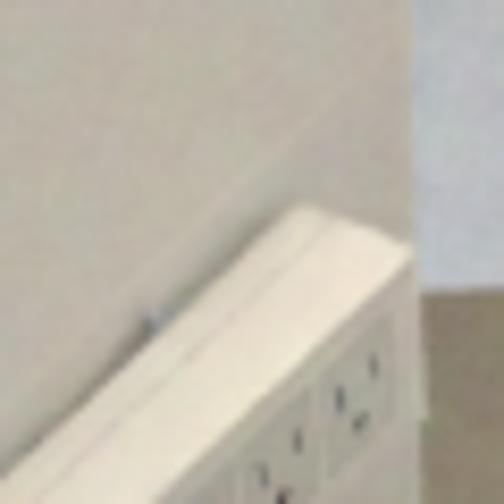

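Call:
move(
  target=[
    [0,0,0,0,0,0,0.6,0.0013,0.07,-0.1,0,-0.011,0.0025,-0.1],
    [0,0,0,0,0,0,0.6,0.0013,-0.055,-0.114,0,-0.011,0.0025,-0.1],
    [0,0,0,0,0,0,0.6,0.0013,-0.07,-0.014,0,-0.011,0.0025,-0.1],
  ],
  speed=[0.1,0.1,0.05],
  cameras=[],
)

Scene clock: 2922.73 s.
left_arm: end_effector_position=(+0.1413, +0.1698, +0.2712) grip_measured=+0.598 end_effector_quat_wxyz=(+0.334, +0.669, +0.664, -0.019) | right_arm: end_effector_position=(+0.3233, -0.0336, +0.2656) grip_measured=+0.059 end_effector_quat_wxyz=(+0.678, -0.672, +0.204, -0.217)
Joint positions: left_arm=[-0.44 0.828 1.155 -1.269 0.285 1.103 0.075] | right_arm=[0.226 1.291 0.413 0.897 -0.709 -1.573 0.05]
Joint torques (N m): left_arm=[0.64 -0.65 9.4 1.45 0.31 0.07] | right_arm=[1.32 -2.28 10.84 1.94 0.06 0.21]
Heat: left arm: 48 °C; right arm: 65 °C.
Hand target: left_arm +0.1375, +0.1698, +0.2793; +0.342, +0.670, +0.659, -0.021 | right_arm +0.3315, -0.0257, +0.2917; +0.696, -0.655, +0.186, -0.228
Off the commanded pose: left_arm 0.009 m, 1 deg | right_arm 0.028 m, 4 deg.
grip_force (N): 25, 50
move: off_target (right_arm)
No camera images: "cameras" was empty.

Call:
move(
  target=[
    [0,0,0,0,0,0,0.6,-0.001,0.0195,-0.1,-0.003,0,0.0025,-0.1],
    [0,0,0,0,0,0,0.6,-0.001,0.0045,0,-0.003,0,0.0025,-0.1],
  ],
  speed=[0.1,0.05],
  cameras=[],
)

Call:
move(
  target=[
    [0,0,0,0,0,0,0.6,0,0.0163,-0.1,0,0,0,-0.1],
    [0,0,0,0,0,0,0.6,0,0.0013,0,0,0,0,-0.1],
  ],
  speed=[0.1,0.05],
  cameras=[],
)

Scene clock: 2929.63 s.
left_arm: end_effector_position=(+0.1413, +0.1698, +0.2712) grip_measured=+0.598 end_effector_quat_wxyz=(+0.334, +0.669, +0.664, -0.019) | right_arm: end_effector_position=(+0.3227, -0.0331, +0.2629) grip_measured=+0.059 end_effector_quat_wxyz=(+0.676, -0.674, +0.208, -0.213)
Joint positions: left_arm=[-0.44 0.828 1.155 -1.269 0.285 1.103 0.075] | right_arm=[0.228 1.289 0.411 0.883 -0.708 -1.573 0.05]
Joint torques (N m): left_arm=[0.62 -0.65 9.4 1.45 0.31 0.07] | right_arm=[1.28 -2.35 10.82 1.95 0.08 0.21]
Heat: left arm: 48 °C; right arm: 65 °C.
Hand target: left_arm +0.1375, +0.1698, +0.2793; +0.342, +0.670, +0.659, -0.021 | right_arm +0.3311, -0.0252, +0.2891; +0.693, -0.658, +0.190, -0.225
Off the commanded pose: left_arm 0.009 m, 1 deg | right_arm 0.029 m, 4 deg.
grip_force (N): 25, 50
move: off_target (right_arm)
No camera images: "cameras" was empty.

Scene clock: 2932.23 s.
left_arm: end_effector_position=(+0.1413, +0.1698, +0.2712) grip_measured=+0.598 end_effector_quat_wxyz=(+0.334, +0.669, +0.664, -0.019) | right_arm: end_effector_position=(+0.3227, -0.0331, +0.2617) grip_measured=+0.059 end_effector_quat_wxyz=(+0.675, -0.675, +0.209, -0.212)
Joint positions: left_arm=[-0.44 0.828 1.155 -1.269 0.285 1.103 0.075] | right_arm=[0.228 1.292 0.41 0.886 -0.708 -1.573 0.05]
Joint torques (N m): left_arm=[0.64 -0.65 9.39 1.45 0.31 0.07] | right_arm=[1.28 -2.26 10.8 1.98 0.06 0.2]
Heat: left arm: 48 °C; right arm: 65 °C.
Hand target: left_arm +0.1375, +0.1698, +0.2793; +0.342, +0.670, +0.659, -0.021 | right_arm +0.3312, -0.0252, +0.2882; +0.693, -0.658, +0.190, -0.225
Off the commanded pose: left_arm 0.009 m, 1 deg | right_arm 0.029 m, 4 deg.
grip_force (N): 25, 50
move: off_target (right_arm)
No camera images: "cameras" was empty.

Call:
move(
  target=[
    [0,0,0,0,0,0,0.6,0,0.0163,-0.1,0,0,-0.0005,-0.1],
    [0,0,0,0,0,0,0.6,0,0.0013,0,0,0,-0.0005,-0.1],
  ],
  speed=[0.1,0.05],
  cameras=[],
)

Call:
move(
  target=[
    [0,0,0,0,0,0,0.6,0,0.0163,-0.1,0,0,0,-0.1],
    [0,0,0,0,0,0,0.6,0,0.0013,0,0,0,0,-0.1],
  ],
  speed=[0.1,0.05],
  cameras=[],
)

Call:
move(
  target=[
    [0,0,0,0,0,0,0.6,0.0013,0.015,-0.1,0,0,0,-0.1],
    [0,0,0,0,0,0,0.6,0.0013,0,0,0,0,0,-0.1],
  ],
  speed=[0.1,0.05],
  cameras=[],
)

Call:
move(
  target=[
    [0,0,0,0,0,0,0.6,0,0.0137,-0.1,0,0,0,-0.1],
    [0,0,0,0,0,0,0.6,0,-0.0013,0,0,0,0,-0.1],
  ],
  speed=[0.1,0.05],
  cameras=[],
)

Call:
move(
  target=[
    [0,0,0,0,0,0,0.6,0,0.0137,-0.1,0,0,0,-0.1],
    [0,0,0,0,0,0,0.6,0,-0.0013,0,0,0,0,-0.1],
  ],
  speed=[0.1,0.05],
  cameras=[],
)

Call:
move(
  target=[
    [0,0,0,0,0,0,0.6,-0.0026,0.015,-0.1,0,0,0,-0.1],
    [0,0,0,0,0,0,0.6,-0.0026,0,0,0,0,0,-0.1],
  ],
  speed=[0.1,0.05],
  cameras=[],
)

Call:
move(
  target=[
    [0,0,0,0,0,0,0.6,0,0.0163,-0.1,0,0,0,-0.1],
    [0,0,0,0,0,0,0.6,0,0.0013,0,0,0,0,-0.1],
  ],
  speed=[0.1,0.05],
  cameras=[],
)

Call:
move(
  target=[
    [0,0,0,0,0,0,0.6,0,0.0163,-0.1,0,0,0,-0.1],
    [0,0,0,0,0,0,0.6,0,0.0013,0,0,0,0,-0.1],
  ],
  speed=[0.1,0.05],
  cameras=[],
)

Scene clock: 2949.13 s.
left_arm: end_effector_position=(+0.1413, +0.1698, +0.2712) grip_measured=+0.598 end_effector_quat_wxyz=(+0.334, +0.669, +0.664, -0.019) | right_arm: end_effector_position=(+0.3228, -0.0332, +0.2611) grip_measured=+0.059 end_effector_quat_wxyz=(+0.675, -0.675, +0.208, -0.213)
Joint positions: left_arm=[-0.44 0.828 1.155 -1.269 0.285 1.103 0.075] | right_arm=[0.227 1.295 0.408 0.891 -0.707 -1.575 0.05]
Joint torques (N m): left_arm=[0.62 -0.65 9.39 1.45 0.31 0.07] | right_arm=[1.32 -2.33 10.76 1.95 0.06 0.21]
Heat: left arm: 48 °C; right arm: 69 °C.
Hand target: left_arm +0.1375, +0.1698, +0.2793; +0.342, +0.670, +0.659, -0.021 | right_arm +0.3313, -0.0253, +0.2874; +0.693, -0.658, +0.190, -0.225
Off the commanded pose: left_arm 0.009 m, 1 deg | right_arm 0.029 m, 4 deg.
grip_force (N): 25, 50
move: off_target (right_arm)
No camera images: "cameras" was empty.

Scene clock: 2951.73 s.
left_arm: end_effector_position=(+0.1413, +0.1698, +0.2712) grip_measured=+0.598 end_effector_quat_wxyz=(+0.334, +0.669, +0.664, -0.019) | right_arm: end_effector_position=(+0.3228, -0.0332, +0.2604) grip_measured=+0.059 end_effector_quat_wxyz=(+0.675, -0.675, +0.208, -0.213)
Joint positions: left_arm=[-0.44 0.828 1.155 -1.269 0.285 1.103 0.075] | right_arm=[0.227 1.297 0.406 0.896 -0.707 -1.575 0.05]
Joint torques (N m): left_arm=[0.64 -0.65 9.39 1.45 0.32 0.07] | right_arm=[1.35 -2.32 10.84 1.96 0.07 0.21]
Heat: left arm: 48 °C; right arm: 68 °C.
Hand target: left_arm +0.1375, +0.1698, +0.2793; +0.342, +0.670, +0.659, -0.021 | right_arm +0.3314, -0.0252, +0.2867; +0.693, -0.658, +0.190, -0.225
Off the commanded pose: left_arm 0.009 m, 1 deg | right_arm 0.029 m, 4 deg.
grip_force (N): 25, 50
move: off_target (right_arm)
No camera images: "cameras" was empty.

Scene clock: 2954.33 s.
left_arm: end_effector_position=(+0.1413, +0.1698, +0.2712) grip_measured=+0.598 end_effector_quat_wxyz=(+0.334, +0.669, +0.664, -0.019) | right_arm: end_effector_position=(+0.3235, -0.0337, +0.2606) grip_measured=+0.059 end_effector_quat_wxyz=(+0.676, -0.674, +0.208, -0.213)
Joint positions: left_arm=[-0.44 0.828 1.155 -1.269 0.285 1.103 0.075] | right_arm=[0.225 1.3 0.408 0.897 -0.71 -1.574 0.05]
Joint torques (N m): left_arm=[0.62 -0.65 9.39 1.45 0.32 0.07] | right_arm=[1.32 -2.33 10.77 1.95 0.06 0.21]
Heat: left arm: 48 °C; right arm: 68 °C.
Hand target: left_arm +0.1375, +0.1698, +0.2793; +0.342, +0.670, +0.659, -0.021 | right_arm +0.3321, -0.0256, +0.2867; +0.693, -0.658, +0.190, -0.225
Off the commanded pose: left_arm 0.009 m, 1 deg | right_arm 0.029 m, 4 deg.
grip_force (N): 25, 50
move: off_target (right_arm)
No camera images: "cameras" was empty.

Scene clock: 2956.93 s.
left_arm: end_effector_position=(+0.1413, +0.1698, +0.2712) grip_measured=+0.598 end_effector_quat_wxyz=(+0.334, +0.669, +0.664, -0.019) | right_arm: end_effector_position=(+0.3234, -0.0337, +0.2615) grip_measured=+0.059 end_effector_quat_wxyz=(+0.676, -0.674, +0.208, -0.213)
Joint positions: left_arm=[-0.44 0.828 1.155 -1.269 0.285 1.103 0.075] | right_arm=[0.225 1.297 0.41 0.893 -0.71 -1.574 0.05]
Joint torques (N m): left_arm=[0.64 -0.66 9.4 1.45 0.31 0.07] | right_arm=[1.31 -2.35 10.81 1.97 0.07 0.21]
Heat: left arm: 48 °C; right arm: 68 °C.
Hand target: left_arm +0.1375, +0.1698, +0.2793; +0.342, +0.670, +0.659, -0.021 | right_arm +0.3320, -0.0257, +0.2876; +0.693, -0.658, +0.190, -0.225
Off the commanded pose: left_arm 0.009 m, 1 deg | right_arm 0.028 m, 4 deg.
grip_force (N): 25, 50
move: off_target (right_arm)
No camera images: "cameras" was empty.

Scene clock: 2959.53 s.
left_arm: end_effector_position=(+0.1413, +0.1698, +0.2712) grip_measured=+0.598 end_effector_quat_wxyz=(+0.334, +0.669, +0.664, -0.019) | right_arm: end_effector_position=(+0.3233, -0.0336, +0.2620) grip_measured=+0.059 end_effector_quat_wxyz=(+0.676, -0.675, +0.208, -0.213)
Joint positions: left_arm=[-0.44 0.828 1.155 -1.269 0.285 1.103 0.075] | right_arm=[0.225 1.294 0.411 0.888 -0.71 -1.575 0.05]
Joint torques (N m): left_arm=[0.62 -0.65 9.39 1.45 0.31 0.07] | right_arm=[1.28 -2.29 10.77 1.97 0.07 0.21]
Heat: left arm: 48 °C; right arm: 67 °C.
Hand target: left_arm +0.1375, +0.1698, +0.2793; +0.342, +0.670, +0.659, -0.021 | right_arm +0.3319, -0.0256, +0.2883; +0.693, -0.658, +0.189, -0.225
Off the commanded pose: left_arm 0.009 m, 1 deg | right_arm 0.029 m, 4 deg.
grip_force (N): 25, 50
move: off_target (right_arm)
No camera images: "cameras" was empty.

Scene clock: 2962.10 s.
left_arm: end_effector_position=(+0.1413, +0.1698, +0.2712) grip_measured=+0.598 end_effector_quat_wxyz=(+0.334, +0.669, +0.664, -0.019) | right_arm: end_effector_position=(+0.3221, -0.0326, +0.2616) grip_measured=+0.059 end_effector_quat_wxyz=(+0.675, -0.675, +0.208, -0.212)
Joint positions: left_arm=[-0.44 0.828 1.155 -1.269 0.285 1.103 0.075] | right_arm=[0.231 1.29 0.408 0.884 -0.705 -1.575 0.05]
Joint torques (N m): left_arm=[0.62 -0.65 9.39 1.45 0.32 0.07] | right_arm=[1.28 -2.36 10.77 1.97 0.07 0.21]
Heat: left arm: 48 °C; right arm: 67 °C.
Hand target: left_arm +0.1375, +0.1698, +0.2793; +0.342, +0.670, +0.659, -0.021 | right_arm +0.3306, -0.0247, +0.2883; +0.693, -0.658, +0.189, -0.225
Off the commanded pose: left_arm 0.009 m, 1 deg | right_arm 0.029 m, 4 deg.
grip_force (N): 25, 50
move: off_target (right_arm)
No camera images: "cameras" was empty.

Scene clock: 2964.70 s.
left_arm: end_effector_position=(+0.1413, +0.1698, +0.2712) grip_measured=+0.598 end_effector_quat_wxyz=(+0.334, +0.669, +0.664, -0.019) | right_arm: end_effector_position=(+0.3221, -0.0326, +0.2608) grip_measured=+0.059 end_effector_quat_wxyz=(+0.675, -0.675, +0.208, -0.212)
Joint positions: left_arm=[-0.44 0.828 1.155 -1.269 0.285 1.103 0.075] | right_arm=[0.231 1.292 0.406 0.889 -0.705 -1.575 0.05]
Joint torques (N m): left_arm=[0.62 -0.65 9.4 1.45 0.31 0.07] | right_arm=[1.26 -2.29 10.84 1.96 0.06 0.22]
Heat: left arm: 48 °C; right arm: 67 °C.
Hand target: left_arm +0.1375, +0.1698, +0.2793; +0.342, +0.670, +0.659, -0.021 | right_arm +0.3306, -0.0247, +0.2875; +0.693, -0.658, +0.189, -0.225
Off the commanded pose: left_arm 0.009 m, 1 deg | right_arm 0.029 m, 4 deg.
grip_force (N): 25, 50
move: off_target (right_arm)
No camera images: "cameras" was empty.

Scene clock: 2967.30 s.
left_arm: end_effector_position=(+0.1413, +0.1698, +0.2712) grip_measured=+0.598 end_effector_quat_wxyz=(+0.334, +0.669, +0.664, -0.019) | right_arm: end_effector_position=(+0.3221, -0.0328, +0.2603) grip_measured=+0.059 end_effector_quat_wxyz=(+0.675, -0.675, +0.208, -0.213)
Joint positions: left_arm=[-0.44 0.828 1.155 -1.269 0.285 1.103 0.075] | right_arm=[0.23 1.295 0.404 0.894 -0.705 -1.575 0.05]
Joint torques (N m): left_arm=[0.64 -0.65 9.39 1.44 0.31 0.07] | right_arm=[1.35 -2.24 10.77 1.96 0.06 0.2]
Heat: left arm: 48 °C; right arm: 67 °C.
Hand target: left_arm +0.1375, +0.1698, +0.2793; +0.342, +0.670, +0.659, -0.021 | right_arm +0.3307, -0.0248, +0.2867; +0.693, -0.658, +0.189, -0.225
Off the commanded pose: left_arm 0.009 m, 1 deg | right_arm 0.029 m, 4 deg.
grip_force (N): 25, 50
move: off_target (right_arm)
No camera images: "cameras" was empty.

Call:
move(
  target=[
    [0,0,0,0,0,0,0.6,0.0027,0.0158,-0.1,0,0,-0.0006,-0.1],
    [0,0,0,0,0,0,0.6,0.0027,0.0008,0,0,0,-0.0006,-0.1],
  ],
  speed=[0.1,0.05],
  cameras=[],
)

Call:
move(
  target=[
    [0,0,0,0,0,0,0.6,0,0.0163,-0.1,0,0,0,-0.1],
    [0,0,0,0,0,0,0.6,0,0.0013,0,0,0,0,-0.1],
  ],
  speed=[0.1,0.05],
  cameras=[],
)

Call:
move(
  target=[
    [0,0,0,0,0,0,0.6,0,0.0163,-0.1,0,0,0,-0.1],
    [0,0,0,0,0,0,0.6,0,0.0013,0,0,0,0,-0.1],
  ],
  speed=[0.1,0.05],
  cameras=[],
)

Call:
move(
  target=[
    [0,0,0,0,0,0,0.6,0.0013,0.015,-0.1,0,0,0,-0.1],
    [0,0,0,0,0,0,0.6,0.0013,0,0,0,0,0,-0.1],
  ],
  speed=[0.1,0.05],
  cameras=[],
)

Call:
move(
  target=[
    [0,0,0,0,0,0,0.6,0,0.0137,-0.1,0,0,0,-0.1],
    [0,0,0,0,0,0,0.6,0,-0.0013,0,0,0,0,-0.1],
  ],
  speed=[0.1,0.05],
  cameras=[],
)

Call:
move(
  target=[
    [0,0,0,0,0,0,0.6,0,0.0137,-0.1,0,0,0,-0.1],
    [0,0,0,0,0,0,0.6,0,-0.0013,0,0,0,0,-0.1],
  ],
  speed=[0.1,0.05],
  cameras=[],
)

Call:
move(
  target=[
    [0,0,0,0,0,0,0.6,0.0013,0.015,-0.1,0,0,0,-0.1],
    [0,0,0,0,0,0,0.6,0.0013,0,0,0,0,0,-0.1],
  ],
  speed=[0.1,0.05],
  cameras=[],
)

Call:
move(
  target=[
    [0,0,0,0,0,0,0.6,0,0.0163,-0.1,0,0,0,-0.1],
    [0,0,0,0,0,0,0.6,0,0.0013,0,0,0,0,-0.1],
  ],
  speed=[0.1,0.05],
  cameras=[],
)

Call:
move(
  target=[
    [0,0,0,0,0,0,0.6,0,0.0163,-0.1,0,0,0,-0.1],
    [0,0,0,0,0,0,0.6,0,0.0013,0,0,0,0,-0.1],
  ],
  speed=[0.1,0.05],
  cameras=[],
)

Scene clock: 3016.83 s.
left_arm: end_effector_position=(+0.1413, +0.1698, +0.2712) grip_measured=+0.598 end_effector_quat_wxyz=(+0.334, +0.669, +0.664, -0.019) | right_arm: end_effector_position=(+0.3234, -0.0337, +0.2604) grip_measured=+0.059 end_effector_quat_wxyz=(+0.676, -0.674, +0.207, -0.214)
Joint positions: left_arm=[-0.44 0.828 1.155 -1.269 0.285 1.103 0.075] | right_arm=[0.225 1.302 0.406 0.901 -0.71 -1.576 0.05]
Joint torques (N m): left_arm=[0.64 -0.65 9.39 1.45 0.32 0.07] | right_arm=[1.31 -2.36 10.77 1.95 0.07 0.21]
Heat: left arm: 48 °C; right arm: 74 °C. Fold the right arm in close to its base, or ease its load, before you think long.
Hand target: left_arm +0.1375, +0.1698, +0.2793; +0.342, +0.670, +0.659, -0.021 | right_arm +0.3321, -0.0256, +0.2863; +0.693, -0.658, +0.189, -0.226
Off the commanded pose: left_arm 0.009 m, 1 deg | right_arm 0.028 m, 4 deg.
MOTOR HOT: joint 3 (elbow) of the right arm reports 74 °C; the controller's stop level is 90 °C. To cool a motor, set the load down, stop pushing, or move to a pose that needs little force.
grip_force (N): 25, 50
move: off_target (right_arm)
No camera images: "cameras" was empty.

Scene clock: 3019.43 s.
left_arm: end_effector_position=(+0.1413, +0.1698, +0.2712) grip_measured=+0.598 end_effector_quat_wxyz=(+0.334, +0.669, +0.664, -0.019) | right_arm: end_effector_position=(+0.3235, -0.0338, +0.2597) grip_measured=+0.059 end_effector_quat_wxyz=(+0.676, -0.674, +0.207, -0.214)
Joint positions: left_arm=[-0.44 0.828 1.155 -1.269 0.285 1.103 0.075] | right_arm=[0.224 1.305 0.405 0.906 -0.71 -1.576 0.05]
Joint torques (N m): left_arm=[0.61 -0.66 9.39 1.45 0.32 0.07] | right_arm=[1.33 -2.29 10.78 1.94 0.08 0.21]
Heat: left arm: 48 °C; right arm: 73 °C. Fold the right arm in close to its base, or ease its load, before you think long.
Hand target: left_arm +0.1375, +0.1698, +0.2793; +0.342, +0.670, +0.659, -0.021 | right_arm +0.3322, -0.0257, +0.2854; +0.693, -0.658, +0.189, -0.226
Off the commanded pose: left_arm 0.009 m, 1 deg | right_arm 0.028 m, 4 deg.
MOTOR HOT: still on. Joint 3 (elbow) of the right arm reports 73 °C.
grip_force (N): 25, 50
move: off_target (right_arm)
No camera images: "cameras" was empty.

Scene clock: 3022.03 s.
left_arm: end_effector_position=(+0.1413, +0.1698, +0.2712) grip_measured=+0.598 end_effector_quat_wxyz=(+0.334, +0.669, +0.664, -0.019) | right_arm: end_effector_position=(+0.3236, -0.0338, +0.2592) grip_measured=+0.059 end_effector_quat_wxyz=(+0.676, -0.674, +0.207, -0.214)
Joint positions: left_arm=[-0.44 0.828 1.155 -1.269 0.285 1.103 0.075] | right_arm=[0.224 1.307 0.403 0.911 -0.71 -1.576 0.05]
Joint torques (N m): left_arm=[0.64 -0.65 9.4 1.45 0.31 0.07] | right_arm=[1.35 -2.33 10.74 1.95 0.06 0.21]
Heat: left arm: 48 °C; right arm: 72 °C. Fold the right arm in close to its base, or ease its load, before you think long.
Hand target: left_arm +0.1375, +0.1698, +0.2793; +0.342, +0.670, +0.659, -0.021 | right_arm +0.3322, -0.0256, +0.2848; +0.693, -0.658, +0.189, -0.226
Off the commanded pose: left_arm 0.009 m, 1 deg | right_arm 0.028 m, 4 deg.
MOTOR HOT: still on. Joint 3 (elbow) of the right arm reports 72 °C.
grip_force (N): 25, 50
move: off_target (right_arm)
No camera images: "cameras" was empty.

Scene clock: 3024.63 s.
left_arm: end_effector_position=(+0.1413, +0.1698, +0.2712) grip_measured=+0.598 end_effector_quat_wxyz=(+0.334, +0.669, +0.664, -0.019) | right_arm: end_effector_position=(+0.3242, -0.0342, +0.2593) grip_measured=+0.059 end_effector_quat_wxyz=(+0.676, -0.674, +0.207, -0.214)
Joint positions: left_arm=[-0.44 0.828 1.155 -1.269 0.285 1.103 0.075] | right_arm=[0.222 1.31 0.405 0.912 -0.712 -1.575 0.05]
Joint torques (N m): left_arm=[0.64 -0.64 9.39 1.45 0.32 0.07] | right_arm=[1.29 -2.3 10.67 1.94 0.07 0.19]
Heat: left arm: 48 °C; right arm: 71 °C.
Hand target: left_arm +0.1375, +0.1698, +0.2793; +0.342, +0.670, +0.659, -0.021 | right_arm +0.3328, -0.0260, +0.2848; +0.693, -0.658, +0.189, -0.226
Off the commanded pose: left_arm 0.009 m, 1 deg | right_arm 0.028 m, 4 deg.
MOTOR HOT: cleared for the motors of the right arm.
grip_force (N): 25, 50
move: off_target (right_arm)
No camera images: "cameras" was empty.

Scene clock: 3027.27 s.
left_arm: end_effector_position=(+0.1413, +0.1698, +0.2712) grip_measured=+0.598 end_effector_quat_wxyz=(+0.334, +0.669, +0.664, -0.019) | right_arm: end_effector_position=(+0.3241, -0.0341, +0.2600) grip_measured=+0.059 end_effector_quat_wxyz=(+0.676, -0.674, +0.207, -0.214)
Joint positions: left_arm=[-0.44 0.828 1.155 -1.269 0.285 1.103 0.075] | right_arm=[0.222 1.307 0.406 0.908 -0.712 -1.575 0.05]
Joint torques (N m): left_arm=[0.62 -0.65 9.4 1.45 0.32 0.07] | right_arm=[1.31 -2.35 10.8 1.93 0.07 0.2]
Heat: left arm: 48 °C; right arm: 71 °C.
Hand target: left_arm +0.1375, +0.1698, +0.2793; +0.342, +0.670, +0.659, -0.021 | right_arm +0.3328, -0.0260, +0.2855; +0.693, -0.658, +0.189, -0.226
Off the commanded pose: left_arm 0.009 m, 1 deg | right_arm 0.028 m, 4 deg.
grip_force (N): 25, 50
move: off_target (right_arm)
No camera images: "cameras" was empty.

Scene clock: 3029.87 s.
left_arm: end_effector_position=(+0.1413, +0.1698, +0.2712) grip_measured=+0.598 end_effector_quat_wxyz=(+0.334, +0.669, +0.664, -0.019) | right_arm: end_effector_position=(+0.3241, -0.0341, +0.2604) grip_measured=+0.059 end_effector_quat_wxyz=(+0.676, -0.674, +0.207, -0.214)
Joint positions: left_arm=[-0.44 0.828 1.155 -1.269 0.285 1.103 0.075] | right_arm=[0.222 1.304 0.408 0.902 -0.712 -1.576 0.05]
Joint torques (N m): left_arm=[0.62 -0.65 9.39 1.45 0.31 0.07] | right_arm=[1.32 -2.33 10.77 1.94 0.06 0.22]
Heat: left arm: 48 °C; right arm: 70 °C.
Hand target: left_arm +0.1375, +0.1698, +0.2793; +0.342, +0.670, +0.659, -0.021 | right_arm +0.3327, -0.0260, +0.2861; +0.693, -0.658, +0.189, -0.226
Off the commanded pose: left_arm 0.009 m, 1 deg | right_arm 0.028 m, 4 deg.
grip_force (N): 25, 50
move: off_target (right_arm)
No camera images: "cameras" was empty.

Scene clock: 3032.47 s.
left_arm: end_effector_position=(+0.1413, +0.1698, +0.2712) grip_measured=+0.598 end_effector_quat_wxyz=(+0.334, +0.669, +0.664, -0.019) | right_arm: end_effector_position=(+0.3247, -0.0345, +0.2607) grip_measured=+0.059 end_effector_quat_wxyz=(+0.676, -0.674, +0.207, -0.214)
Joint positions: left_arm=[-0.44 0.828 1.155 -1.269 0.285 1.103 0.075] | right_arm=[0.219 1.306 0.41 0.904 -0.715 -1.575 0.05]
Joint torques (N m): left_arm=[0.62 -0.65 9.39 1.45 0.32 0.07] | right_arm=[1.33 -2.32 10.74 1.93 0.05 0.21]
Heat: left arm: 48 °C; right arm: 70 °C.
Hand target: left_arm +0.1375, +0.1698, +0.2793; +0.342, +0.670, +0.659, -0.021 | right_arm +0.3334, -0.0265, +0.2863; +0.693, -0.658, +0.189, -0.226
Off the commanded pose: left_arm 0.009 m, 1 deg | right_arm 0.028 m, 4 deg.
grip_force (N): 25, 50
move: off_target (right_arm)
No camera images: "cameras" was empty.

Scene clock: 3035.07 s.
left_arm: end_effector_position=(+0.1413, +0.1698, +0.2712) grip_measured=+0.598 end_effector_quat_wxyz=(+0.334, +0.669, +0.664, -0.019) | right_arm: end_effector_position=(+0.3248, -0.0346, +0.2601) grip_measured=+0.059 end_effector_quat_wxyz=(+0.676, -0.674, +0.207, -0.214)
Joint positions: left_arm=[-0.44 0.828 1.155 -1.269 0.285 1.103 0.075] | right_arm=[0.219 1.309 0.408 0.909 -0.715 -1.575 0.05]
Joint torques (N m): left_arm=[0.62 -0.64 9.39 1.45 0.32 0.07] | right_arm=[1.32 -2.32 10.71 1.93 0.08 0.19]
Heat: left arm: 48 °C; right arm: 69 °C.
Hand target: left_arm +0.1375, +0.1698, +0.2793; +0.342, +0.670, +0.659, -0.021 | right_arm +0.3334, -0.0265, +0.2855; +0.693, -0.658, +0.189, -0.226
Off the commanded pose: left_arm 0.009 m, 1 deg | right_arm 0.028 m, 4 deg.
grip_force (N): 25, 50
move: off_target (right_arm)
No camera images: "cameras" was empty.

Scene clock: 3037.70 s.
left_arm: end_effector_position=(+0.1413, +0.1698, +0.2712) grip_measured=+0.598 end_effector_quat_wxyz=(+0.334, +0.669, +0.664, -0.019) | right_arm: end_effector_position=(+0.3258, -0.0350, +0.2592) grip_measured=+0.059 end_effector_quat_wxyz=(+0.675, -0.674, +0.208, -0.216)
Joint positions: left_arm=[-0.44 0.828 1.155 -1.269 0.285 1.103 0.075] | right_arm=[0.219 1.314 0.407 0.913 -0.71 -1.576 0.05]
Joint torques (N m): left_arm=[0.61 -0.65 9.39 1.45 0.32 0.07] | right_arm=[1.32 -2.45 10.7 1.93 0.01 0.2]
Heat: left arm: 48 °C; right arm: 69 °C.
Hand target: left_arm +0.1375, +0.1698, +0.2793; +0.342, +0.670, +0.659, -0.021 | right_arm +0.3335, -0.0265, +0.2848; +0.693, -0.658, +0.189, -0.226
Off the commanded pose: left_arm 0.009 m, 1 deg | right_arm 0.028 m, 4 deg.
grip_force (N): 25, 50
move: off_target (right_arm)
No camera images: "cameras" was empty.


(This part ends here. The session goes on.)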